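# Fork the loose switch onto the yellow-taped rack rails

## Task

Using the fork, carry the unscrewed switch onto the pair of rack rails marked with yellow tape and slide it all the way in. The rack is free-standing: it must not tilt beyond a slight amount, which counts as failure, and it must finish in the same place it started.

## Robot and tools

Robot: a single six-joint arm (shoulder pan, shoulder lift, elbow, wrist 1, wrist 2, wrist 3) on a base at (0, 0, +0.094) m in the scene frame, slightly tilted. It carries a rigid steel lifting fork with no motor and no sensor. There is no gripper and no tool command. A load stays on only through gravity, friction and the fork's shape.

Scene frame: the origin is on the table top directly under the base. +z is up, and +y is to the left when facing along +x. Every reported pose, velocity and target uses this frame.

Fork geometry: the tool point (end_effector_position) sits in the 110 mm gap between the two blades, halfway along them, on the plane of the faces that carry the load. Each blade is 240 mm long, 30 mm wide and 8 mm thick. The blades point along the tool's -y axis, with their noses 120 mm from the tool point in that direction. The upright backrest is 120 mm toward tool +y. The load faces look along tool -z, so the blades are level when tool +z points straight down. If the blades dip toward their noses, the load slides off. A block about 10 cm long projects from the last joint's axis toward the fork's -y and turns with the fork.

execute_actions(actions, cameras): actions is a list of actions. Each action is a table of up to 15 rows, and each row lasts one control step of 1/30 s. If a table has fewer than 15 rows, its last row repeats until the 15 steps are used. A row is 6 numbers in [-1, 1]: dx, dy, dz, rx, ry, rz. These give an offset of the tool point from the Hand target as it stood when that action began, along the scene axes. Every row counts from that same starting target, not from the row before it. Sending the same offset again moves the arm further. For dx, dy and dz, 1.0 equals 0.6 m. For rx, ry and rz, the three numbers form one rotation vector, 1.0 equals 180 degrees, and the turn is about the Hand target's position. A translation longer than 1.0 is shortened along its own direction. Pictures come back only with an empty actions list or when cameras names them.

move(target, speed, blend, blocking, cameras): drives the tool point along a straight path toward an offset from the current Hand target. The offset uses the same 6-number row and scale as above. target can also be a list of up to 15 rows. Each row is still measured from the starting Hand target, and the whole list has 10 s in total. speed is in m/s, from 0.002 to 3.2, default 0.25. Rotation is capped at twice that value in rad/s. Give one value, or one per target. blend, in m, rounds the corners between targets. The default 0 means the arm stops at each target. blocking=false returns after about 0.5 s while the move keeps going. A move uses about one action per 0.5 s. The path does not slow for obstacles, and the arm can overshoot the speed, especially when nearly straight.

wait(seconds): 0 to 10 s. The arm holds its last command, and a running move continues. stop(): brakes a running move, which needs some distance. zoom_image(camera, region): camera is cam_head_left, cam_head_right or cam_wrist. region is [x0, y0, x1, y1] in image pixels, at most 504 by 504, taken from that camera's latest image. All images are 672x504. read_manual gives only licence texts. finished_scene(scene) ends scene 1 or 2 permanently; the goal must hold without the robot.

Results: end_effector_position in m, end_effector_quat_wxyz, velocities in m/s and rad/s, Joint positions, Joint torques (whole drive output, noisy, offset, positive toward a larger joint value), and the Hand target. The Hand target is the last commanded pose after clipping, and the next offsets are measured from it. Joint velocities may read "within noise", in which case the end-effector velocities are omitted. The move: line reports how the move ended. done means at rest within 3 mm and 2 degrees. Other endings are off_target, moving, held (a check held back steps or the clearance check stopped the path) and fault. limits=paced means the sent pose was clipped. Neither done nor off_target says anything about contact. The tool point often rests short of the target. Waiting does not close that gap, so send the remaining distance as an offset. A heavier load makes the fork sag lower and tilt more than commanded, so compare the reported pose with the sent one and correct for it.

Motion limits: each step, the commanded orientation is clipped to within 32 degrees of the measured one. Position wins when the arm cannot reach both. Commands are smoothed, lagging about 0.15 s. Joint speed caps are 2.09, 2.09, 2.62, 3.14, 3.14 and 3.14 rad/s. Keep paths away from the base, since passing near it can flip the shoulder posture. With the wrist near the first joint's axis, small moves can swing the whole arm.

Avoid: forces of about 150 N (±25) or contact torques at the limits of 293, 293, 133, 49.8, 49.8 and 49.8 N m. Either causes a 10 s stop, and a held load counts toward them. The arm is stiff, so a target even slightly beyond a firm contact can fault. To end a push, command back past the tool point. Motors heat when holding loads, staying stretched out or straining: a MOTOR HOT line appears at 70 °C, and at 85 °C the brakes lock for 30 to 60 s or more. Avoid drops, releasing moving parts, slams, and anything leaving the table. Push the switch gently so the loose rack neither tips nor shifts. Objects may occasionally get nudged by outside pushes.

Cameras: calibration is listed in OpenCV conventions. The head cameras are fixed on one bar. The wrist camera's pose comes from the joint readings and can lag during motion.

Each tool is called as name(argument=value, ...) on one line, values as JSON.

## Session

execute_actions(actions=[])

zoom_image(camera="cam_head_left", region=[280, 70, 480, 280])

zoom_image(camera="cam_head_right", region=[280, 70, 480, 280])

Scene clock: 0.00 s.
end_effector_position=(+0.3721, -0.1179, +0.2683) end_effector_quat_wxyz=(-0.171, +0.978, -0.115, +0.012)
Joint positions: [1.982 -1.736 2.436 -1.964 -1.402 0.575]
Joint velocities: within noise
Joint torques (N m): no reading
Hand target: +0.3721, -0.1179, +0.2683; -0.171, +0.978, -0.115, +0.012
camera_calibration:
cam_wrist: T_world_to_cam=[[0.971635, -0.232132, -0.0451733, -0.367249], [-0.231942, -0.972683, 0.00947392, -0.159603], [-0.0461385, 0.00127239, -0.998934, 0.379723], [0, 0, 0, 1]] pos_world=[0.337333, -0.240977, 0.364241]

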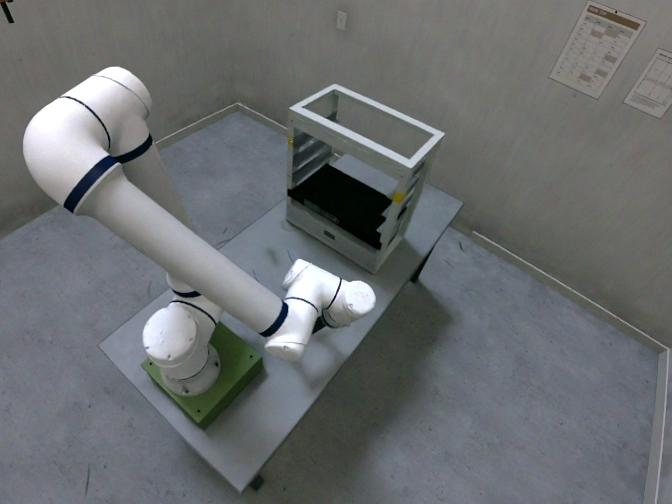

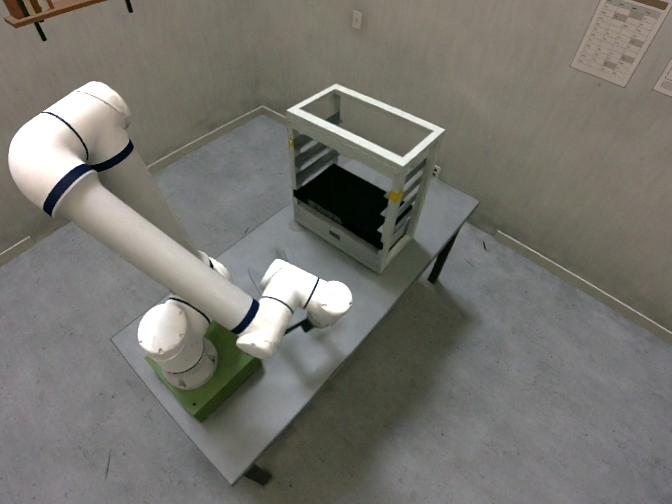

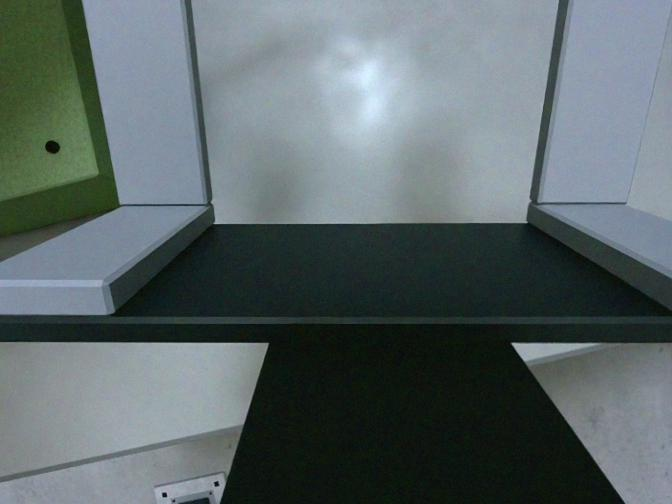

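Scaled by 2.400.

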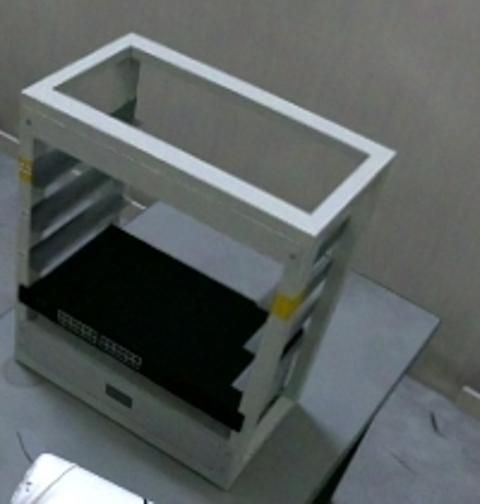

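Scaled by 2.400.

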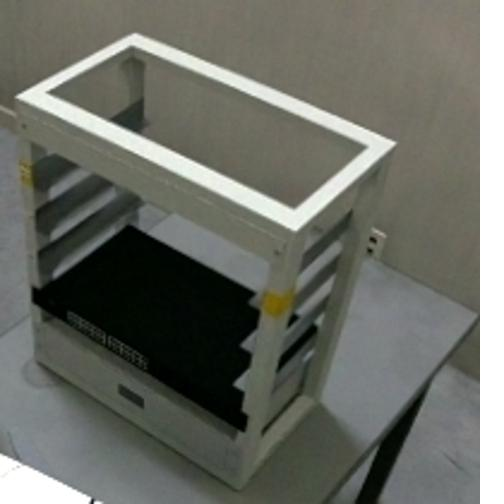

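move(target=[[0.167, -0.083, 0.45, 0, 0, 0], [0.4015, -0.2485, 0.4495, 0.2557, -0.3307, -0.3713]], speed=0.5, blend=[0.08, 0], cameras=["all"])

move(target=[0, 0.25, 0, 0, 0, 0], speed=0.4, cameras=["cam_wrist"])

move(target=[0, 0.4667, 0, 0, 0, 0], speed=0.5, cameras=["cam_wrist"])

move(target=[0, 0.25, 0, 0, 0, 0], speed=0.4, cameras=["all"])

Scene clock: 53.13 s.
end_effector_position=(+0.6130, -0.2670, +0.5380) end_effector_quat_wxyz=(+0.500, -0.500, +0.500, -0.500)
Joint positions: [2.052 -1.081 2.5 -4.529 -0.435 3.119]
Joint torques (N m): [9.31 -49.03 -29.86 -5.14 -1.77 3.44]
Hand target: +0.6130, -0.2670, +0.5380; +0.500, -0.500, +0.500, -0.500
Off the commanded pose: 0.000 m, 0 deg.
move: done
camera_calibration:
cam_wrist: T_world_to_cam=[[0.0268159, -0.999563, -0.0124162, -0.267088], [-0.346856, 0.00234508, -0.937915, 0.589266], [0.937535, 0.0294577, -0.346642, -0.285939], [0, 0, 0, 1]] pos_world=[0.479631, -0.25993, 0.450247]

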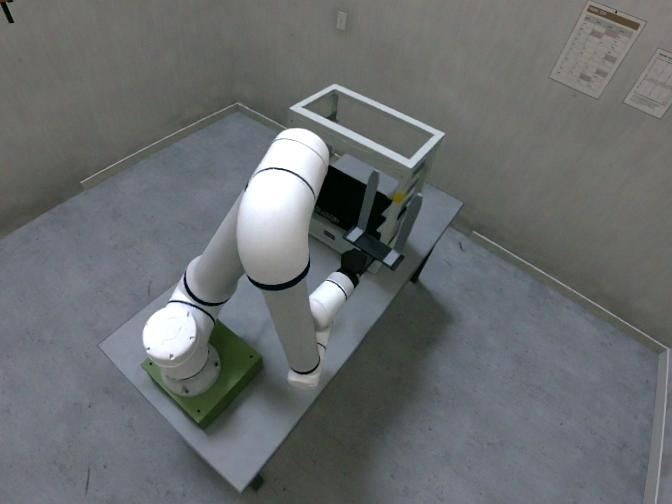

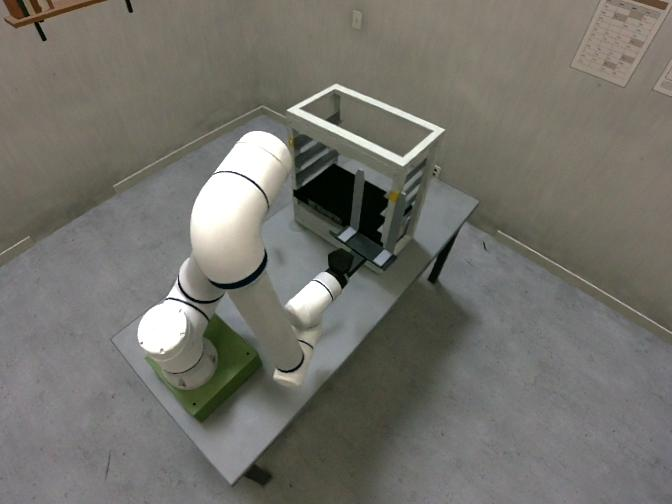

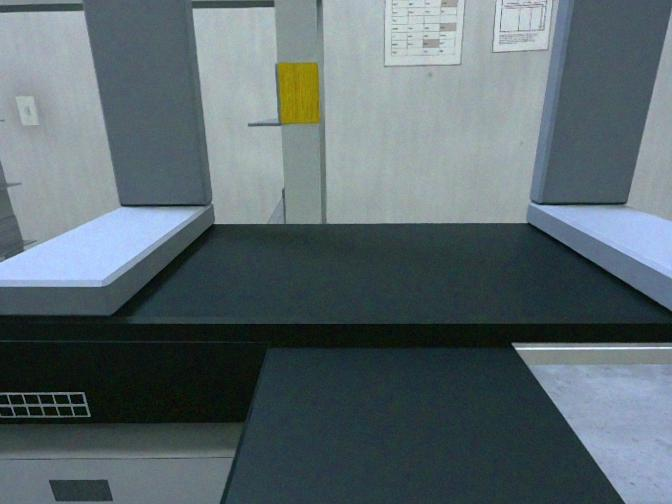

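Scene clock: 54.37 s.
end_effector_position=(+0.6130, -0.1171, +0.5380) end_effector_quat_wxyz=(+0.500, -0.500, +0.500, -0.500)
Joint positions: [2.287 -1.107 2.651 -4.665 -0.67 3.131]
Joint torques (N m): [9.92 -39.83 3.47 -6.73 -2.27 3.24]
Hand target: +0.6130, -0.1170, +0.5380; +0.500, -0.500, +0.500, -0.500
Off the commanded pose: 0.000 m, 0 deg.
move: done
camera_calibration:
cam_wrist: T_world_to_cam=[[0.0267251, -0.999566, -0.0123779, -0.117228], [-0.346679, 0.00234624, -0.937981, 0.588765], [0.937603, 0.0293588, -0.346466, -0.290512], [0, 0, 0, 1]] pos_world=[0.47963, -0.11003, 0.450147]
Images, in order (width x height): cam_wrist 672x504.

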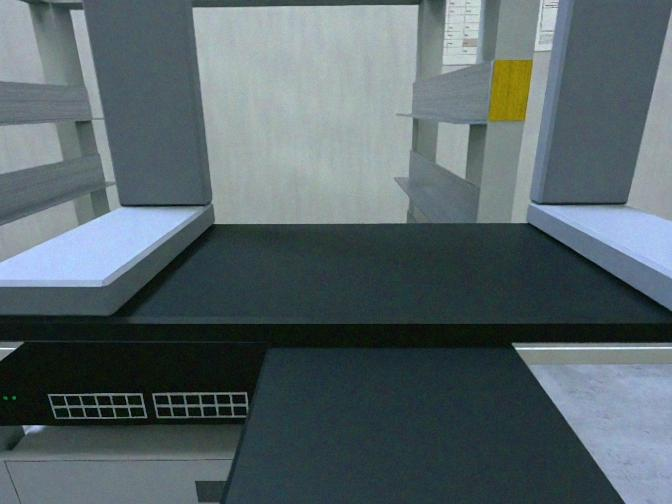

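Scene clock: 55.97 s.
end_effector_position=(+0.6130, +0.1630, +0.5380) end_effector_quat_wxyz=(+0.500, -0.500, +0.500, -0.500)
Joint positions: [3.135 -1.11 2.616 -4.634 -1.518 3.147]
Joint torques (N m): [9.81 -45.1 -27.97 -5.12 -2.25 3.6]
Hand target: +0.6130, +0.1630, +0.5380; +0.500, -0.500, +0.500, -0.500
Off the commanded pose: 0.000 m, 0 deg.
move: done
camera_calibration:
cam_wrist: T_world_to_cam=[[0.0268531, -0.999564, -0.0123168, 0.162561], [-0.346678, 0.00224454, -0.937981, 0.588126], [0.9376, 0.0294576, -0.346467, -0.298748], [0, 0, 0, 1]] pos_world=[0.479631, 0.16997, 0.450147]
Images, in order (width x height): cam_wrist 672x504.

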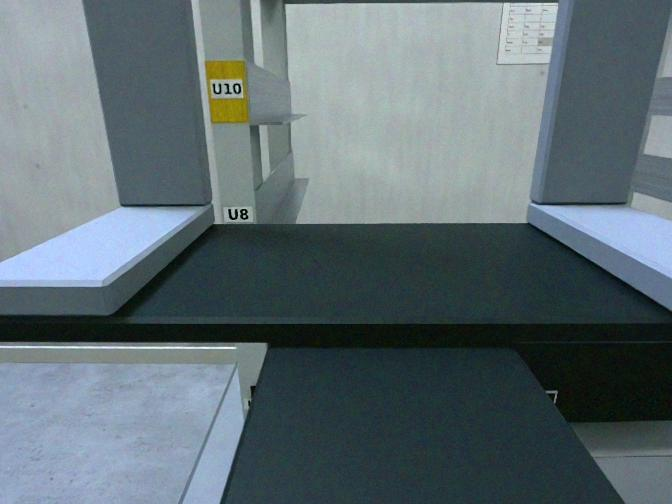

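Scene clock: 57.20 s.
end_effector_position=(+0.6130, +0.3129, +0.5380) end_effector_quat_wxyz=(+0.500, -0.500, +0.500, -0.500)
Joint positions: [3.549 -1.076 2.442 -4.494 -1.931 3.153]
Joint torques (N m): [8.04 -55.4 -38.22 -4.56 -2.24 3.48]
Hand target: +0.6130, +0.3130, +0.5380; +0.500, -0.500, +0.500, -0.500
Off the commanded pose: 0.000 m, 0 deg.
move: done
camera_calibration:
cam_wrist: T_world_to_cam=[[0.0268183, -0.999563, -0.01241, 0.312554], [-0.346648, 0.00234504, -0.937992, 0.587747], [0.937612, 0.0294572, -0.346434, -0.303187], [0, 0, 0, 1]] pos_world=[0.479631, 0.31997, 0.450147]

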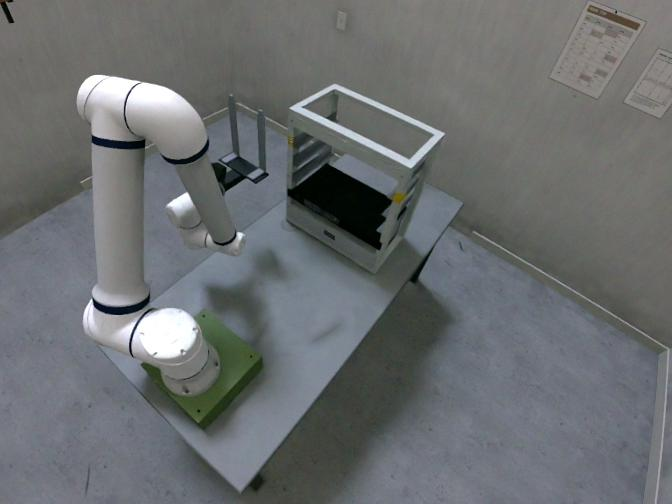

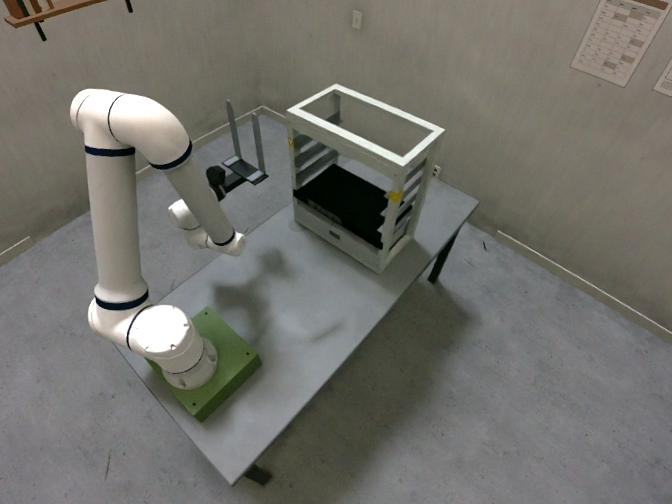

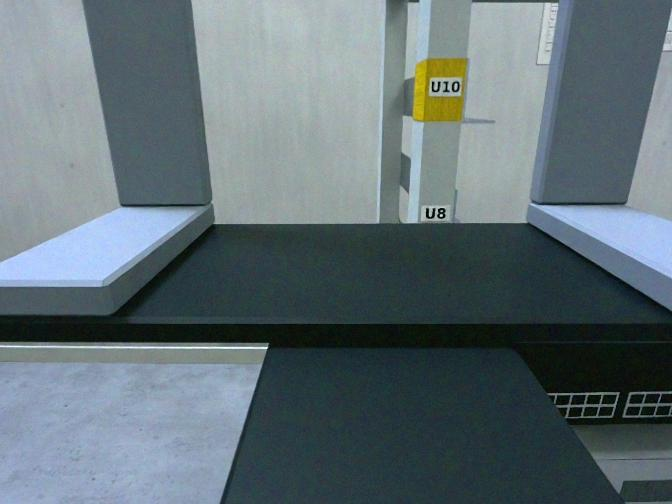

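zoom_image(camera="cam_wrist", region=[540, 350, 672, 504])

zoom_image(camera="cam_wrist", region=[380, 40, 500, 230])

zoom_image(camera="cam_head_left", region=[280, 150, 420, 290])

zoom_image(camera="cam_head_right", region=[280, 150, 420, 290])

Scaled by 3.273.

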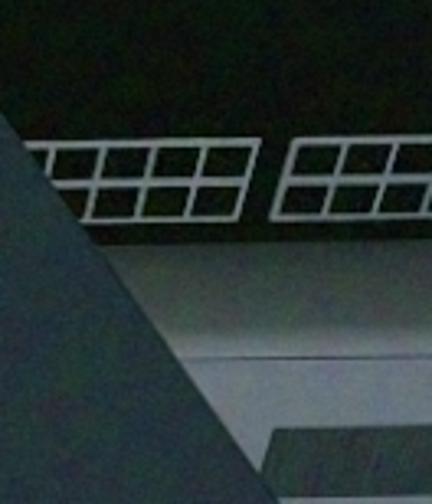

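Scaled by 2.653.

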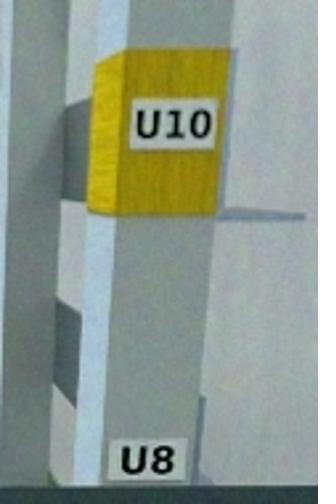

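Scaled by 3.600.

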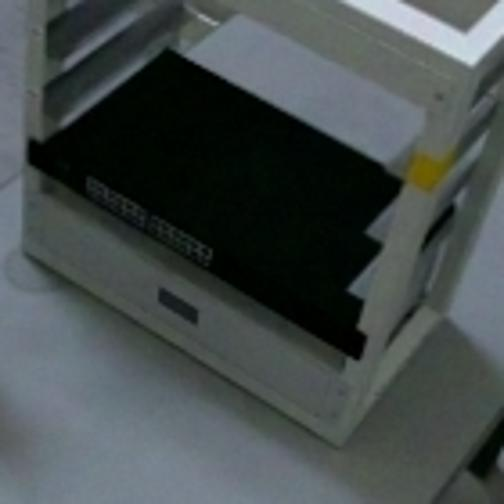

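Scaled by 3.600.

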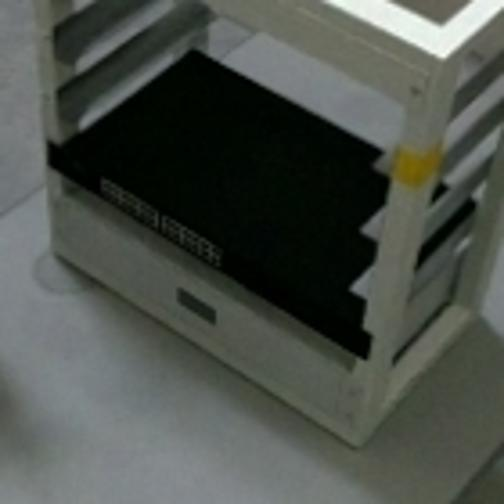

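move(target=[[-0.0652, -0.513, -0.23, -0.0078, 0.4936, 0.0079], [-0.0652, -0.513, -0.6433, -0.0078, 0.4936, 0.0079]], speed=[0.5, 0.3], blend=[0.05, 0], cameras=["all"])

zoom_image(camera="cam_head_left", region=[260, 150, 400, 290])

zoom_image(camera="cam_head_right", region=[260, 150, 400, 290])

Scene clock: 129.43 s.
end_effector_position=(+0.5739, +0.0052, +0.1521) end_effector_quat_wxyz=(-0.007, +0.718, -0.696, +0.007)
Joint positions: [2.751 -1.691 2.623 -2.506 -1.561 2.672]
Joint torques (N m): [9.08 -14.24 -46.32 -10.49 2.11 3.51]
Hand target: +0.5739, +0.0052, +0.1520; -0.007, +0.718, -0.696, +0.007
Off the commanded pose: 0.000 m, 0 deg.
move: done
camera_calibration:
cam_wrist: T_world_to_cam=[[0.0196138, -0.999447, -0.026863, 0.00754495], [-0.944318, -0.027345, 0.327896, 0.363534], [-0.328449, 0.0189359, -0.944332, 0.426429], [0, 0, 0, 1]] pos_world=[0.483204, 0.00940678, 0.283692]

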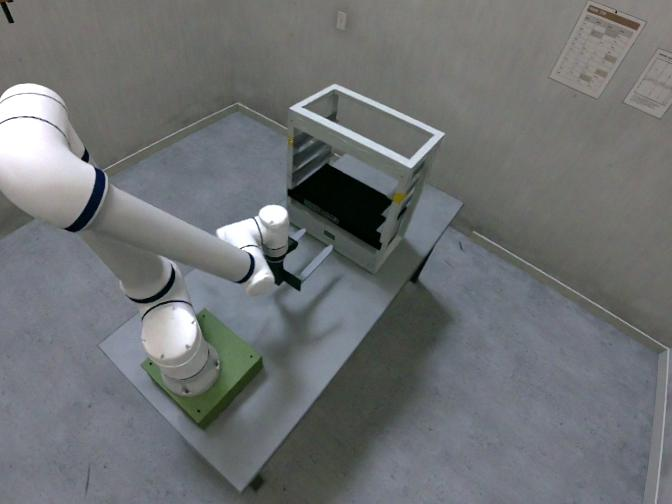

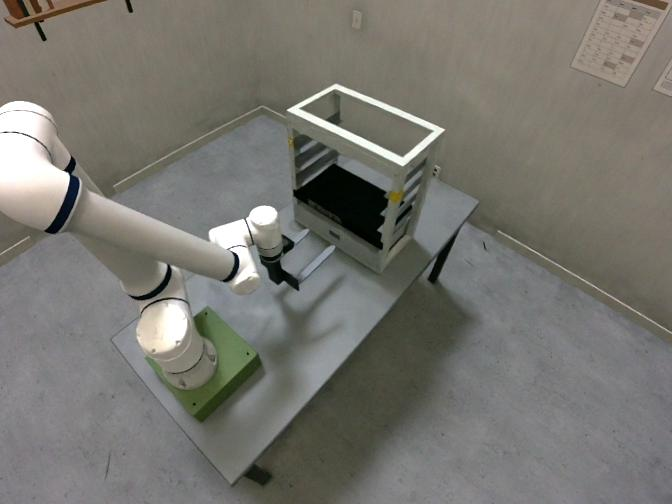

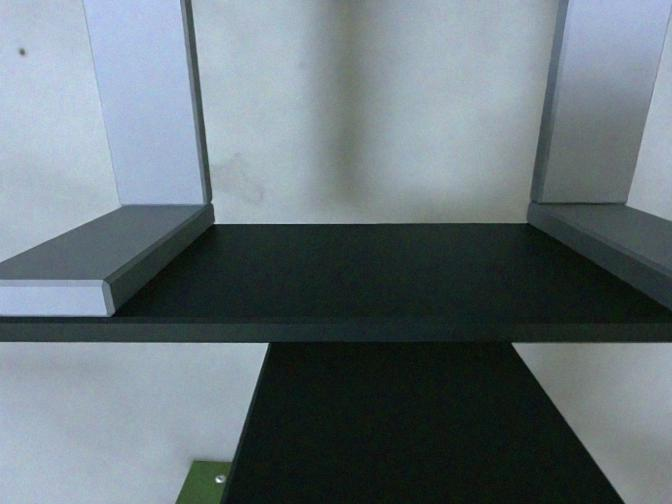

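Scaled by 3.600.

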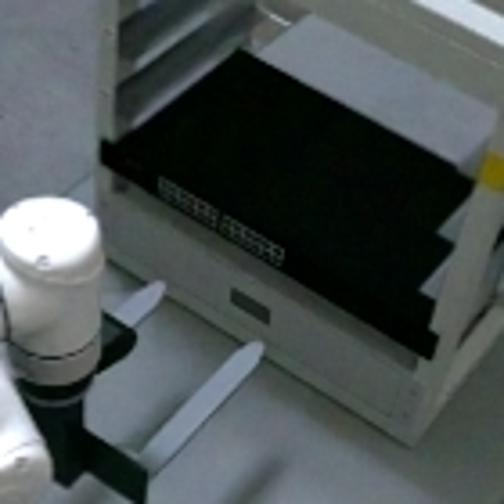

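Scaled by 3.600.

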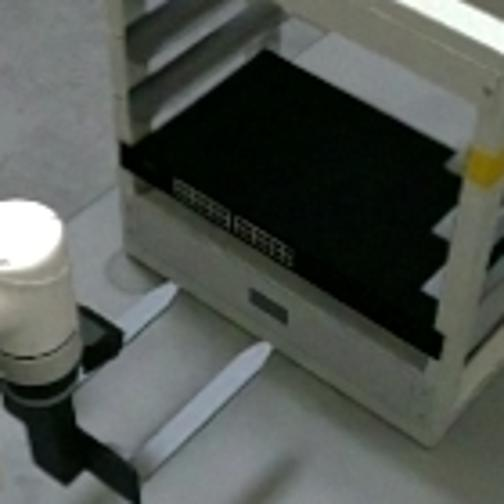

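move(target=[0.4915, 0.0155, 0, 0, 0, 0], speed=0.15, cameras=["all"])

zoom_image(camera="cam_wrist", region=[190, 60, 560, 250])

zoom_image(camera="cam_head_right", region=[280, 150, 420, 290])

Scene clock: 164.37 s.
end_effector_position=(+0.8686, +0.0145, +0.1520) end_effector_quat_wxyz=(-0.007, +0.718, -0.696, +0.007)
Joint positions: [2.948 -1.232 2.089 -2.434 -1.562 2.87]
Joint torques (N m): [9.54 -68.55 -74.57 -5.63 -1.62 3.43]
Hand target: +0.8688, +0.0145, +0.1520; -0.007, +0.718, -0.696, +0.007
Off the commanded pose: 0.000 m, 0 deg.
move: done
camera_calibration:
cam_wrist: T_world_to_cam=[[0.0196127, -0.999447, -0.0268626, 0.0110577], [-0.944318, -0.0273439, 0.327896, 0.642111], [-0.328449, 0.0189359, -0.944332, 0.522953], [0, 0, 0, 1]] pos_world=[0.777904, 0.0187068, 0.283592]

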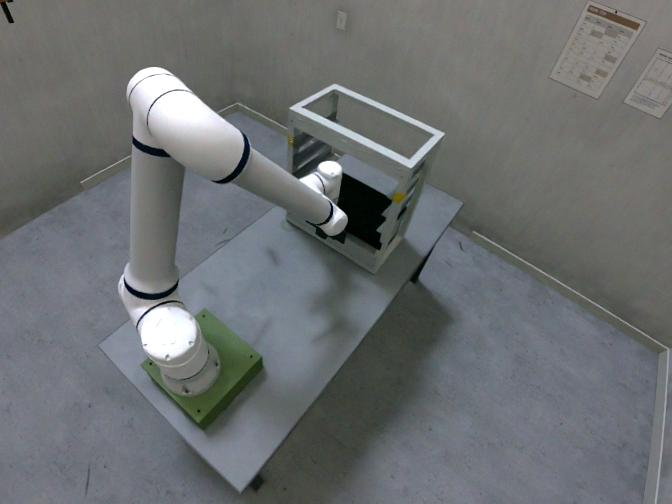

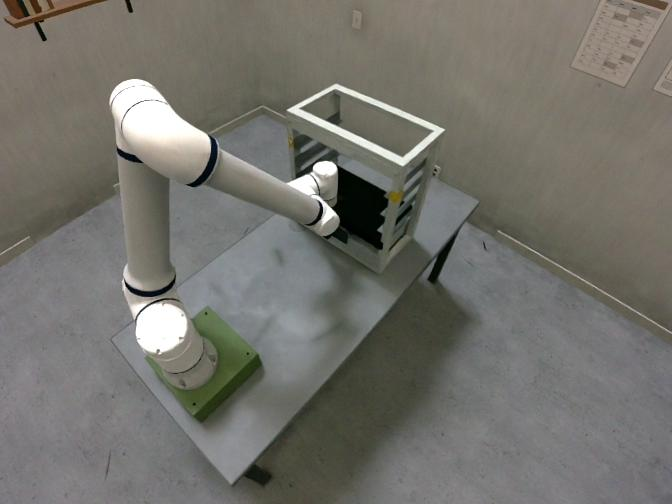

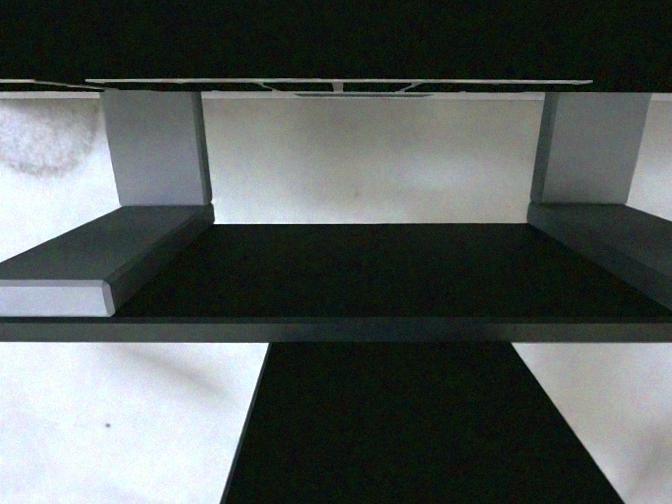

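Scaled by 1.362.

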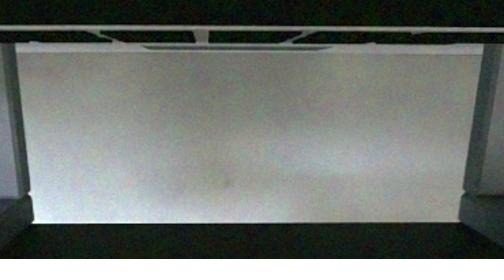

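Scaled by 3.600.

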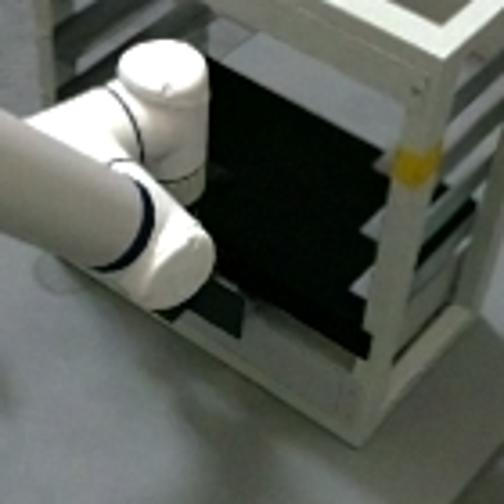

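zoom_image(camera="cam_wrist", region=[80, 60, 200, 110])

zoom_image(camera="cam_wrist", region=[500, 60, 620, 110])

Scaled by 4.200.

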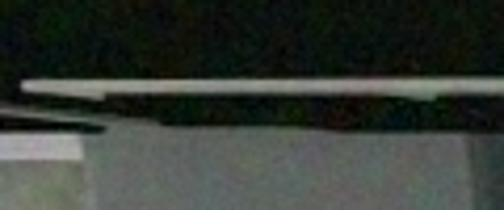

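Scaled by 4.200.

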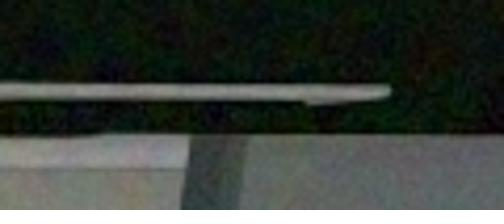

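move(target=[-0.0842, -0.0015, 0.02, 0, 0, -0.00444], speed=0.1)

move(target=[0, 0, 0.005, 0, 0, 0], speed=0.02)

move(target=[0, 0, 0.0042, 0, 0, 0], speed=0.02)

move(target=[0, 0, 0.0033, 0, 0, 0], speed=0.02)

move(target=[0, 0, 0.0033, 0, 0, 0], speed=0.02)

move(target=[0, 0, 0.0033, 0, 0, 0], speed=0.02)

Scene clock: 191.03 s.
end_effector_position=(+0.8185, +0.0136, +0.1640) end_effector_quat_wxyz=(-0.007, +0.714, -0.701, +0.007)
Joint positions: [2.932 -1.315 2.179 -2.44 -1.562 2.867]
Joint torques (N m): [-22.83 -87.37 -50.98 -9.98 -0.56 -2.25]
Hand target: +0.8183, +0.0136, +0.1640; -0.007, +0.713, -0.701, +0.007
Off the commanded pose: 0.000 m, 0 deg.
move: done

Scene clock: 191.73 s.
end_effector_position=(+0.8183, +0.0136, +0.1669) end_effector_quat_wxyz=(-0.007, +0.713, -0.701, +0.007)
Joint positions: [2.932 -1.319 2.178 -2.434 -1.562 2.867]
Joint torques (N m): [-21.9 -89.63 -75.22 -5.94 0.74 -2.17]
Hand target: +0.8183, +0.0136, +0.1670; -0.007, +0.713, -0.701, +0.007
Off the commanded pose: 0.000 m, 0 deg.
move: done

Scene clock: 192.43 s.
end_effector_position=(+0.8183, +0.0136, +0.1694) end_effector_quat_wxyz=(-0.007, +0.713, -0.701, +0.007)
Joint positions: [2.932 -1.323 2.176 -2.429 -1.562 2.867]
Joint torques (N m): [-22.18 -86.74 -76.02 -5.8 0.6 -2.21]
Hand target: +0.8183, +0.0136, +0.1696; -0.007, +0.713, -0.701, +0.007
Off the commanded pose: 0.000 m, 0 deg.
move: done

Scene clock: 193.13 s.
end_effector_position=(+0.8183, +0.0136, +0.1714) end_effector_quat_wxyz=(-0.007, +0.713, -0.701, +0.007)
Joint positions: [2.932 -1.326 2.175 -2.425 -1.562 2.867]
Joint torques (N m): [-21.95 -89.41 -76.38 -6.2 0.61 -2.35]
Hand target: +0.8183, +0.0136, +0.1715; -0.007, +0.713, -0.701, +0.007
Off the commanded pose: 0.000 m, 0 deg.
move: done

Scene clock: 193.83 s.
end_effector_position=(+0.8182, +0.0136, +0.1733) end_effector_quat_wxyz=(-0.007, +0.713, -0.701, +0.007)
Joint positions: [2.932 -1.329 2.174 -2.42 -1.562 2.867]
Joint torques (N m): [-20.27 -120.48 -111.37 -19.89 3.66 -1.32]
Hand target: +0.8183, +0.0136, +0.1735; -0.007, +0.713, -0.701, +0.007
Off the commanded pose: 0.000 m, 0 deg.
move: done

Scene clock: 194.53 s.
end_effector_position=(+0.8183, +0.0136, +0.1754) end_effector_quat_wxyz=(-0.007, +0.713, -0.701, +0.007)
Joint positions: [2.932 -1.332 2.173 -2.416 -1.562 2.867]
Joint torques (N m): [-21.08 -122.19 -113.74 -20.07 3.63 0.56]
Hand target: +0.8183, +0.0136, +0.1755; -0.007, +0.713, -0.701, +0.007
Off the commanded pose: 0.000 m, 0 deg.
move: done

move(target=[[0, 0, 0.009, 0, 0, 0], [-0.3333, -0.0058, 0.009, 0, 0, 0]], speed=[0.03, 0.12], cameras=["all"])

zoom_image(camera="cam_head_right", region=[260, 100, 430, 290])

Scene clock: 202.20 s.
end_effector_position=(+0.6185, +0.0101, +0.1809) end_effector_quat_wxyz=(-0.007, +0.713, -0.701, +0.007)
Joint positions: [2.81 -1.665 2.523 -2.433 -1.562 2.745]
Joint torques (N m): [-20.55 -77.01 -86.94 -19.78 5.4 -2.12]
Hand target: +0.6183, +0.0101, +0.1809; -0.007, +0.713, -0.701, +0.007
Off the commanded pose: 0.000 m, 0 deg.
move: done
camera_calibration:
cam_wrist: T_world_to_cam=[[0.00560826, -0.999625, -0.026805, 0.0210003], [-0.944606, -0.0140923, 0.327903, 0.396379], [-0.328158, 0.0234812, -0.944331, 0.467954], [0, 0, 0, 1]] pos_world=[0.527867, 0.0155902, 0.312493]

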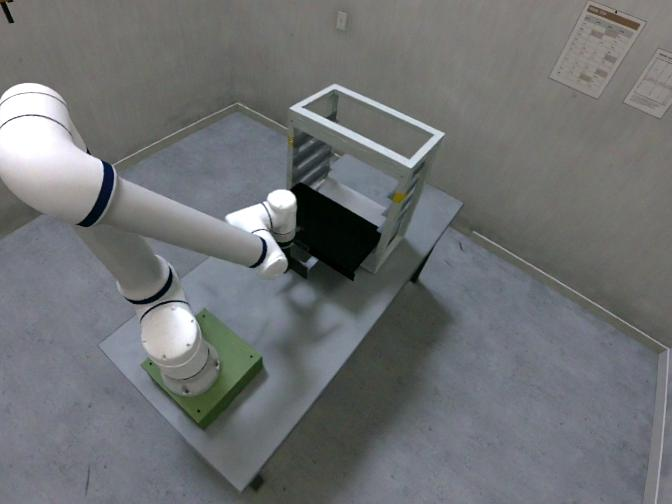

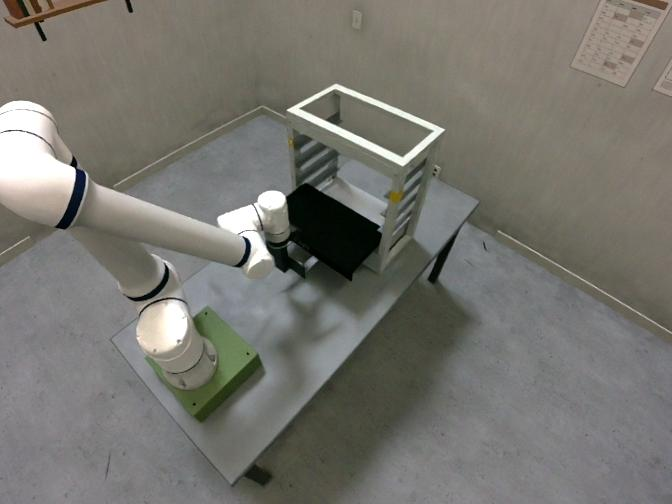

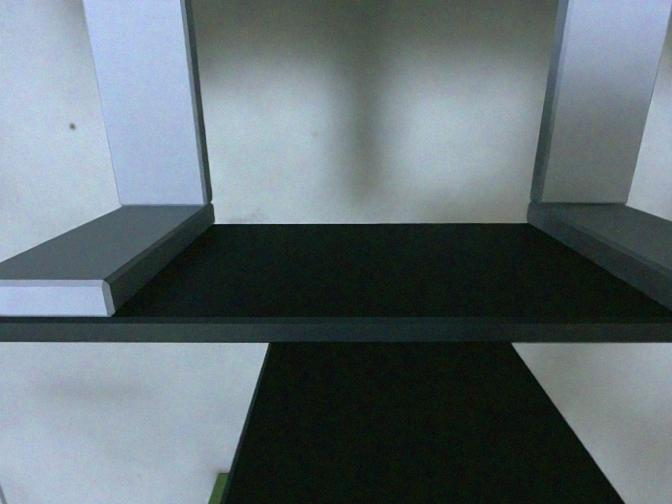

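Scaled by 2.653.

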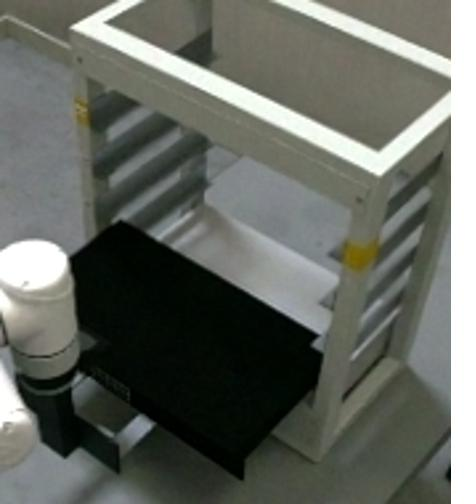

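move(target=[[-0.1367, -0.0024, 0, 0, 0, 0], [-0.1367, -0.0024, 0.4435, 0, 0, 0]], speed=[0.12, 0.15], blend=[0.005, 0], cameras=["all"])

zoom_image(camera="cam_head_right", region=[240, 80, 430, 290])

zoom_image(camera="cam_head_left", region=[240, 80, 430, 290])

Scene clock: 212.60 s.
end_effector_position=(+0.5363, +0.0087, +0.4468) end_effector_quat_wxyz=(-0.007, +0.713, -0.701, +0.007)
Joint positions: [2.719 -2.153 2.269 -1.69 -1.561 2.655]
Joint torques (N m): [-22.3 -42.32 -146.06 -18.91 2.43 -2.31]
Hand target: +0.5363, +0.0087, +0.4470; -0.007, +0.713, -0.701, +0.007
Off the commanded pose: 0.000 m, 0 deg.
move: done
camera_calibration:
cam_wrist: T_world_to_cam=[[0.00570304, -0.999624, -0.0268368, 0.0271655], [-0.944605, -0.0141923, 0.327902, 0.231525], [-0.328159, 0.0234801, -0.944331, 0.69211], [0, 0, 0, 1]] pos_world=[0.445668, 0.0141903, 0.578393]

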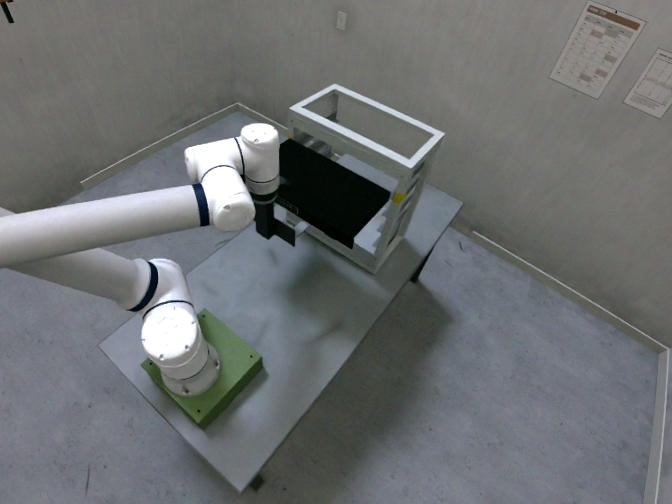

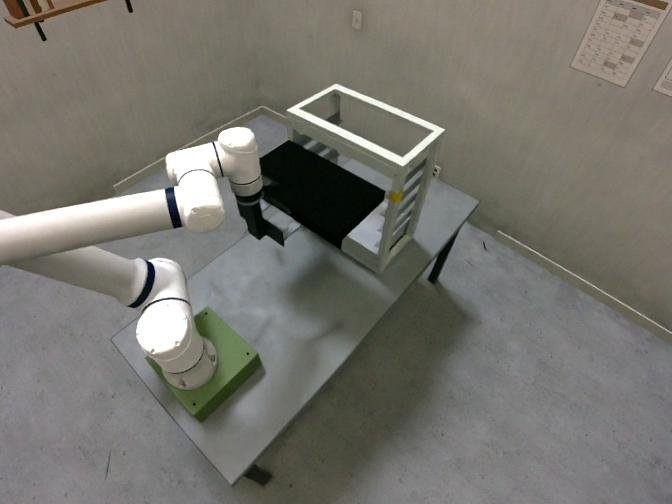

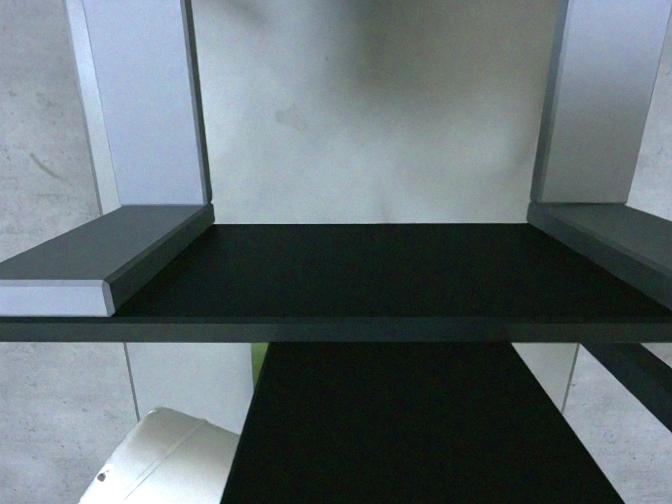

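Scaled by 2.400.

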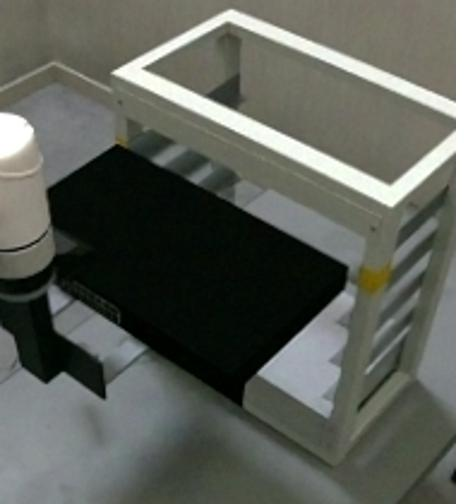

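Scaled by 2.400.

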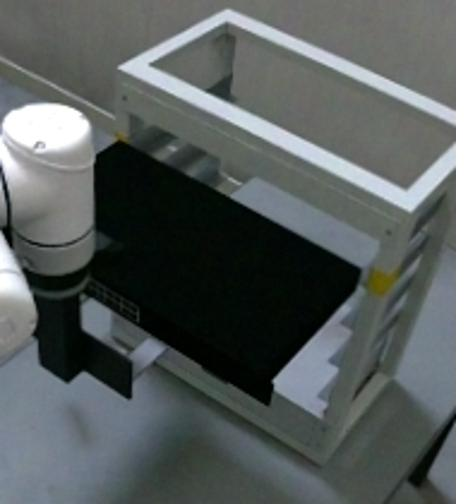

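move(target=[0.1167, 0.002, 0, 0, 0, 0], speed=0.08, cameras=["cam_head_left", "cam_head_right"])

zoom_image(camera="cam_head_right", region=[360, 160, 430, 230])

zoom_image(camera="cam_head_left", region=[360, 160, 430, 230])

zoom_image(camera="cam_head_right", region=[270, 110, 340, 180])

Scene clock: 221.73 s.
end_effector_position=(+0.6061, +0.0099, +0.4470) end_effector_quat_wxyz=(-0.007, +0.713, -0.701, +0.007)
Joint positions: [2.797 -1.996 2.196 -1.775 -1.562 2.733]
Joint torques (N m): [9.89 -31.33 -145.61 -24.85 1.86 3.14]
Hand target: +0.6063, +0.0099, +0.4470; -0.007, +0.713, -0.701, +0.007
Off the commanded pose: 0.000 m, 0 deg.
move: done
Images, in order (width x height): cam_head_left 672x504, cam_head_right 672x504.

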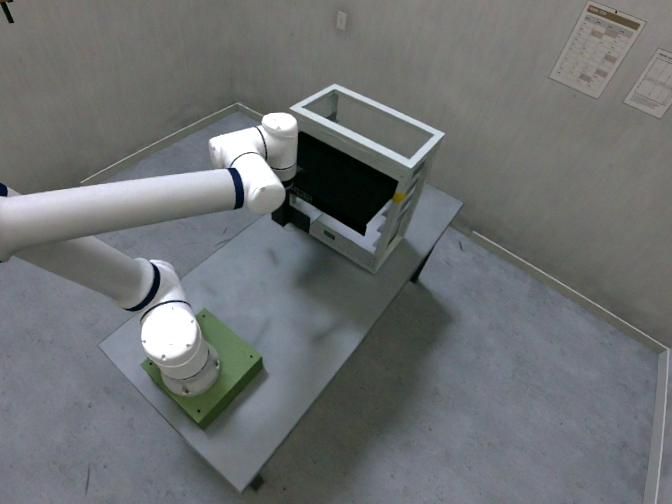

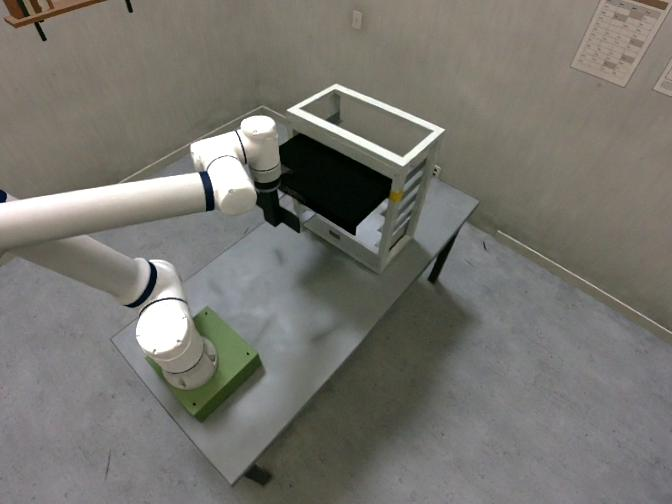

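Scaled by 7.200.

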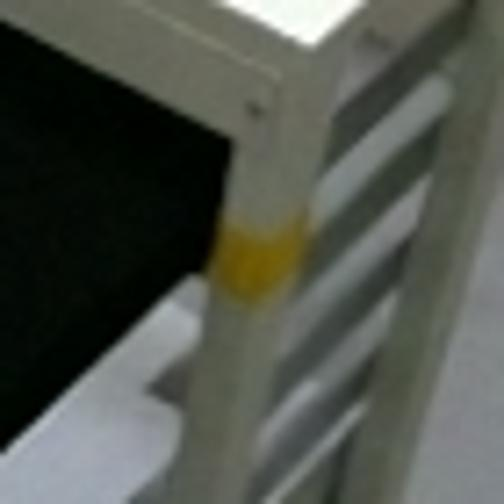

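Scaled by 7.200.

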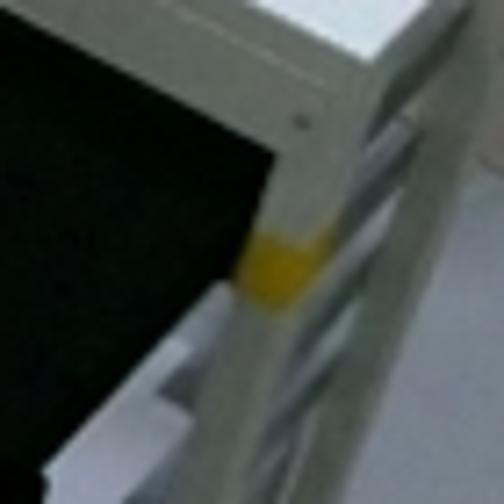

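Scaled by 7.200.

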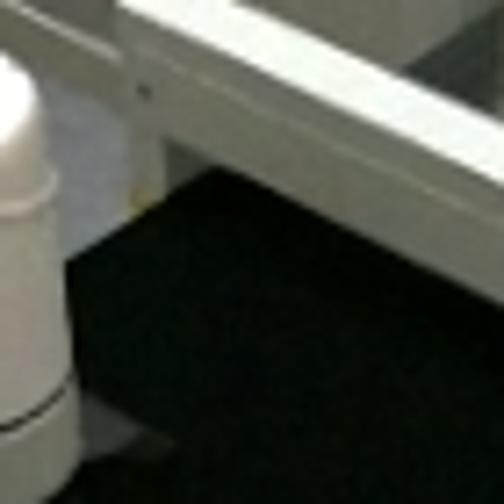

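move(target=[0.2, 0.0035, 0, 0, 0, 0], speed=0.08, cameras=["cam_head_left", "cam_head_right"])

zoom_image(camera="cam_head_right", region=[260, 100, 430, 270])

Scene clock: 230.50 s.
end_effector_position=(+0.7261, +0.0120, +0.4470) end_effector_quat_wxyz=(-0.007, +0.713, -0.701, +0.007)
Joint positions: [2.885 -1.758 2.041 -1.858 -1.562 2.821]
Joint torques (N m): [9.38 -59.75 -145.79 -24.73 0.98 3.38]
Hand target: +0.7263, +0.0120, +0.4470; -0.007, +0.713, -0.701, +0.007
Off the commanded pose: 0.000 m, 0 deg.
move: done
Images, in order (width x height): cam_head_left 672x504, cam_head_right 672x504.

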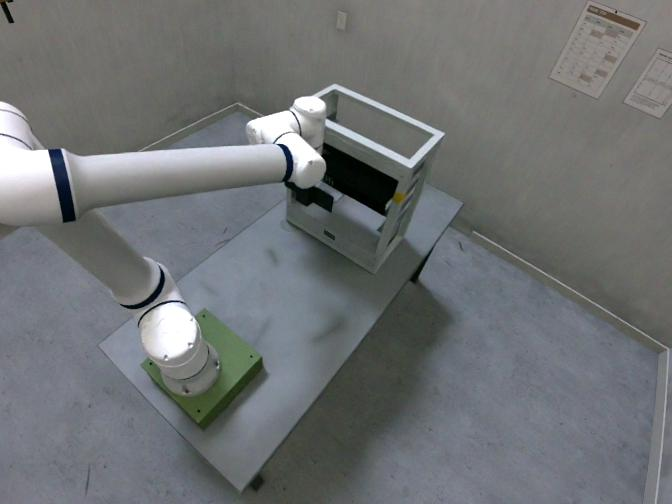

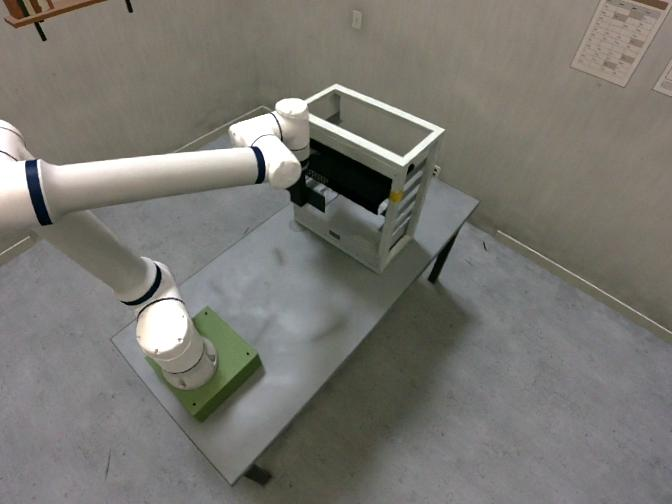

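Scaled by 2.965.

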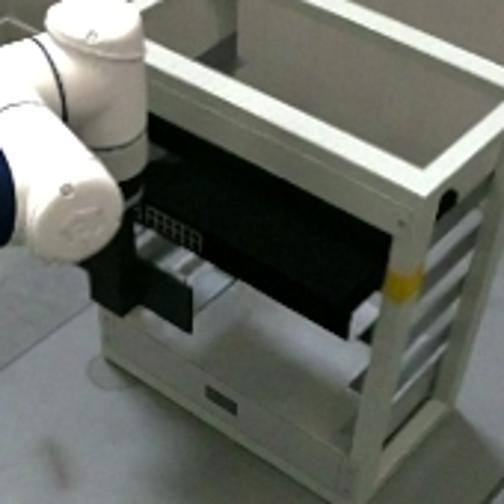

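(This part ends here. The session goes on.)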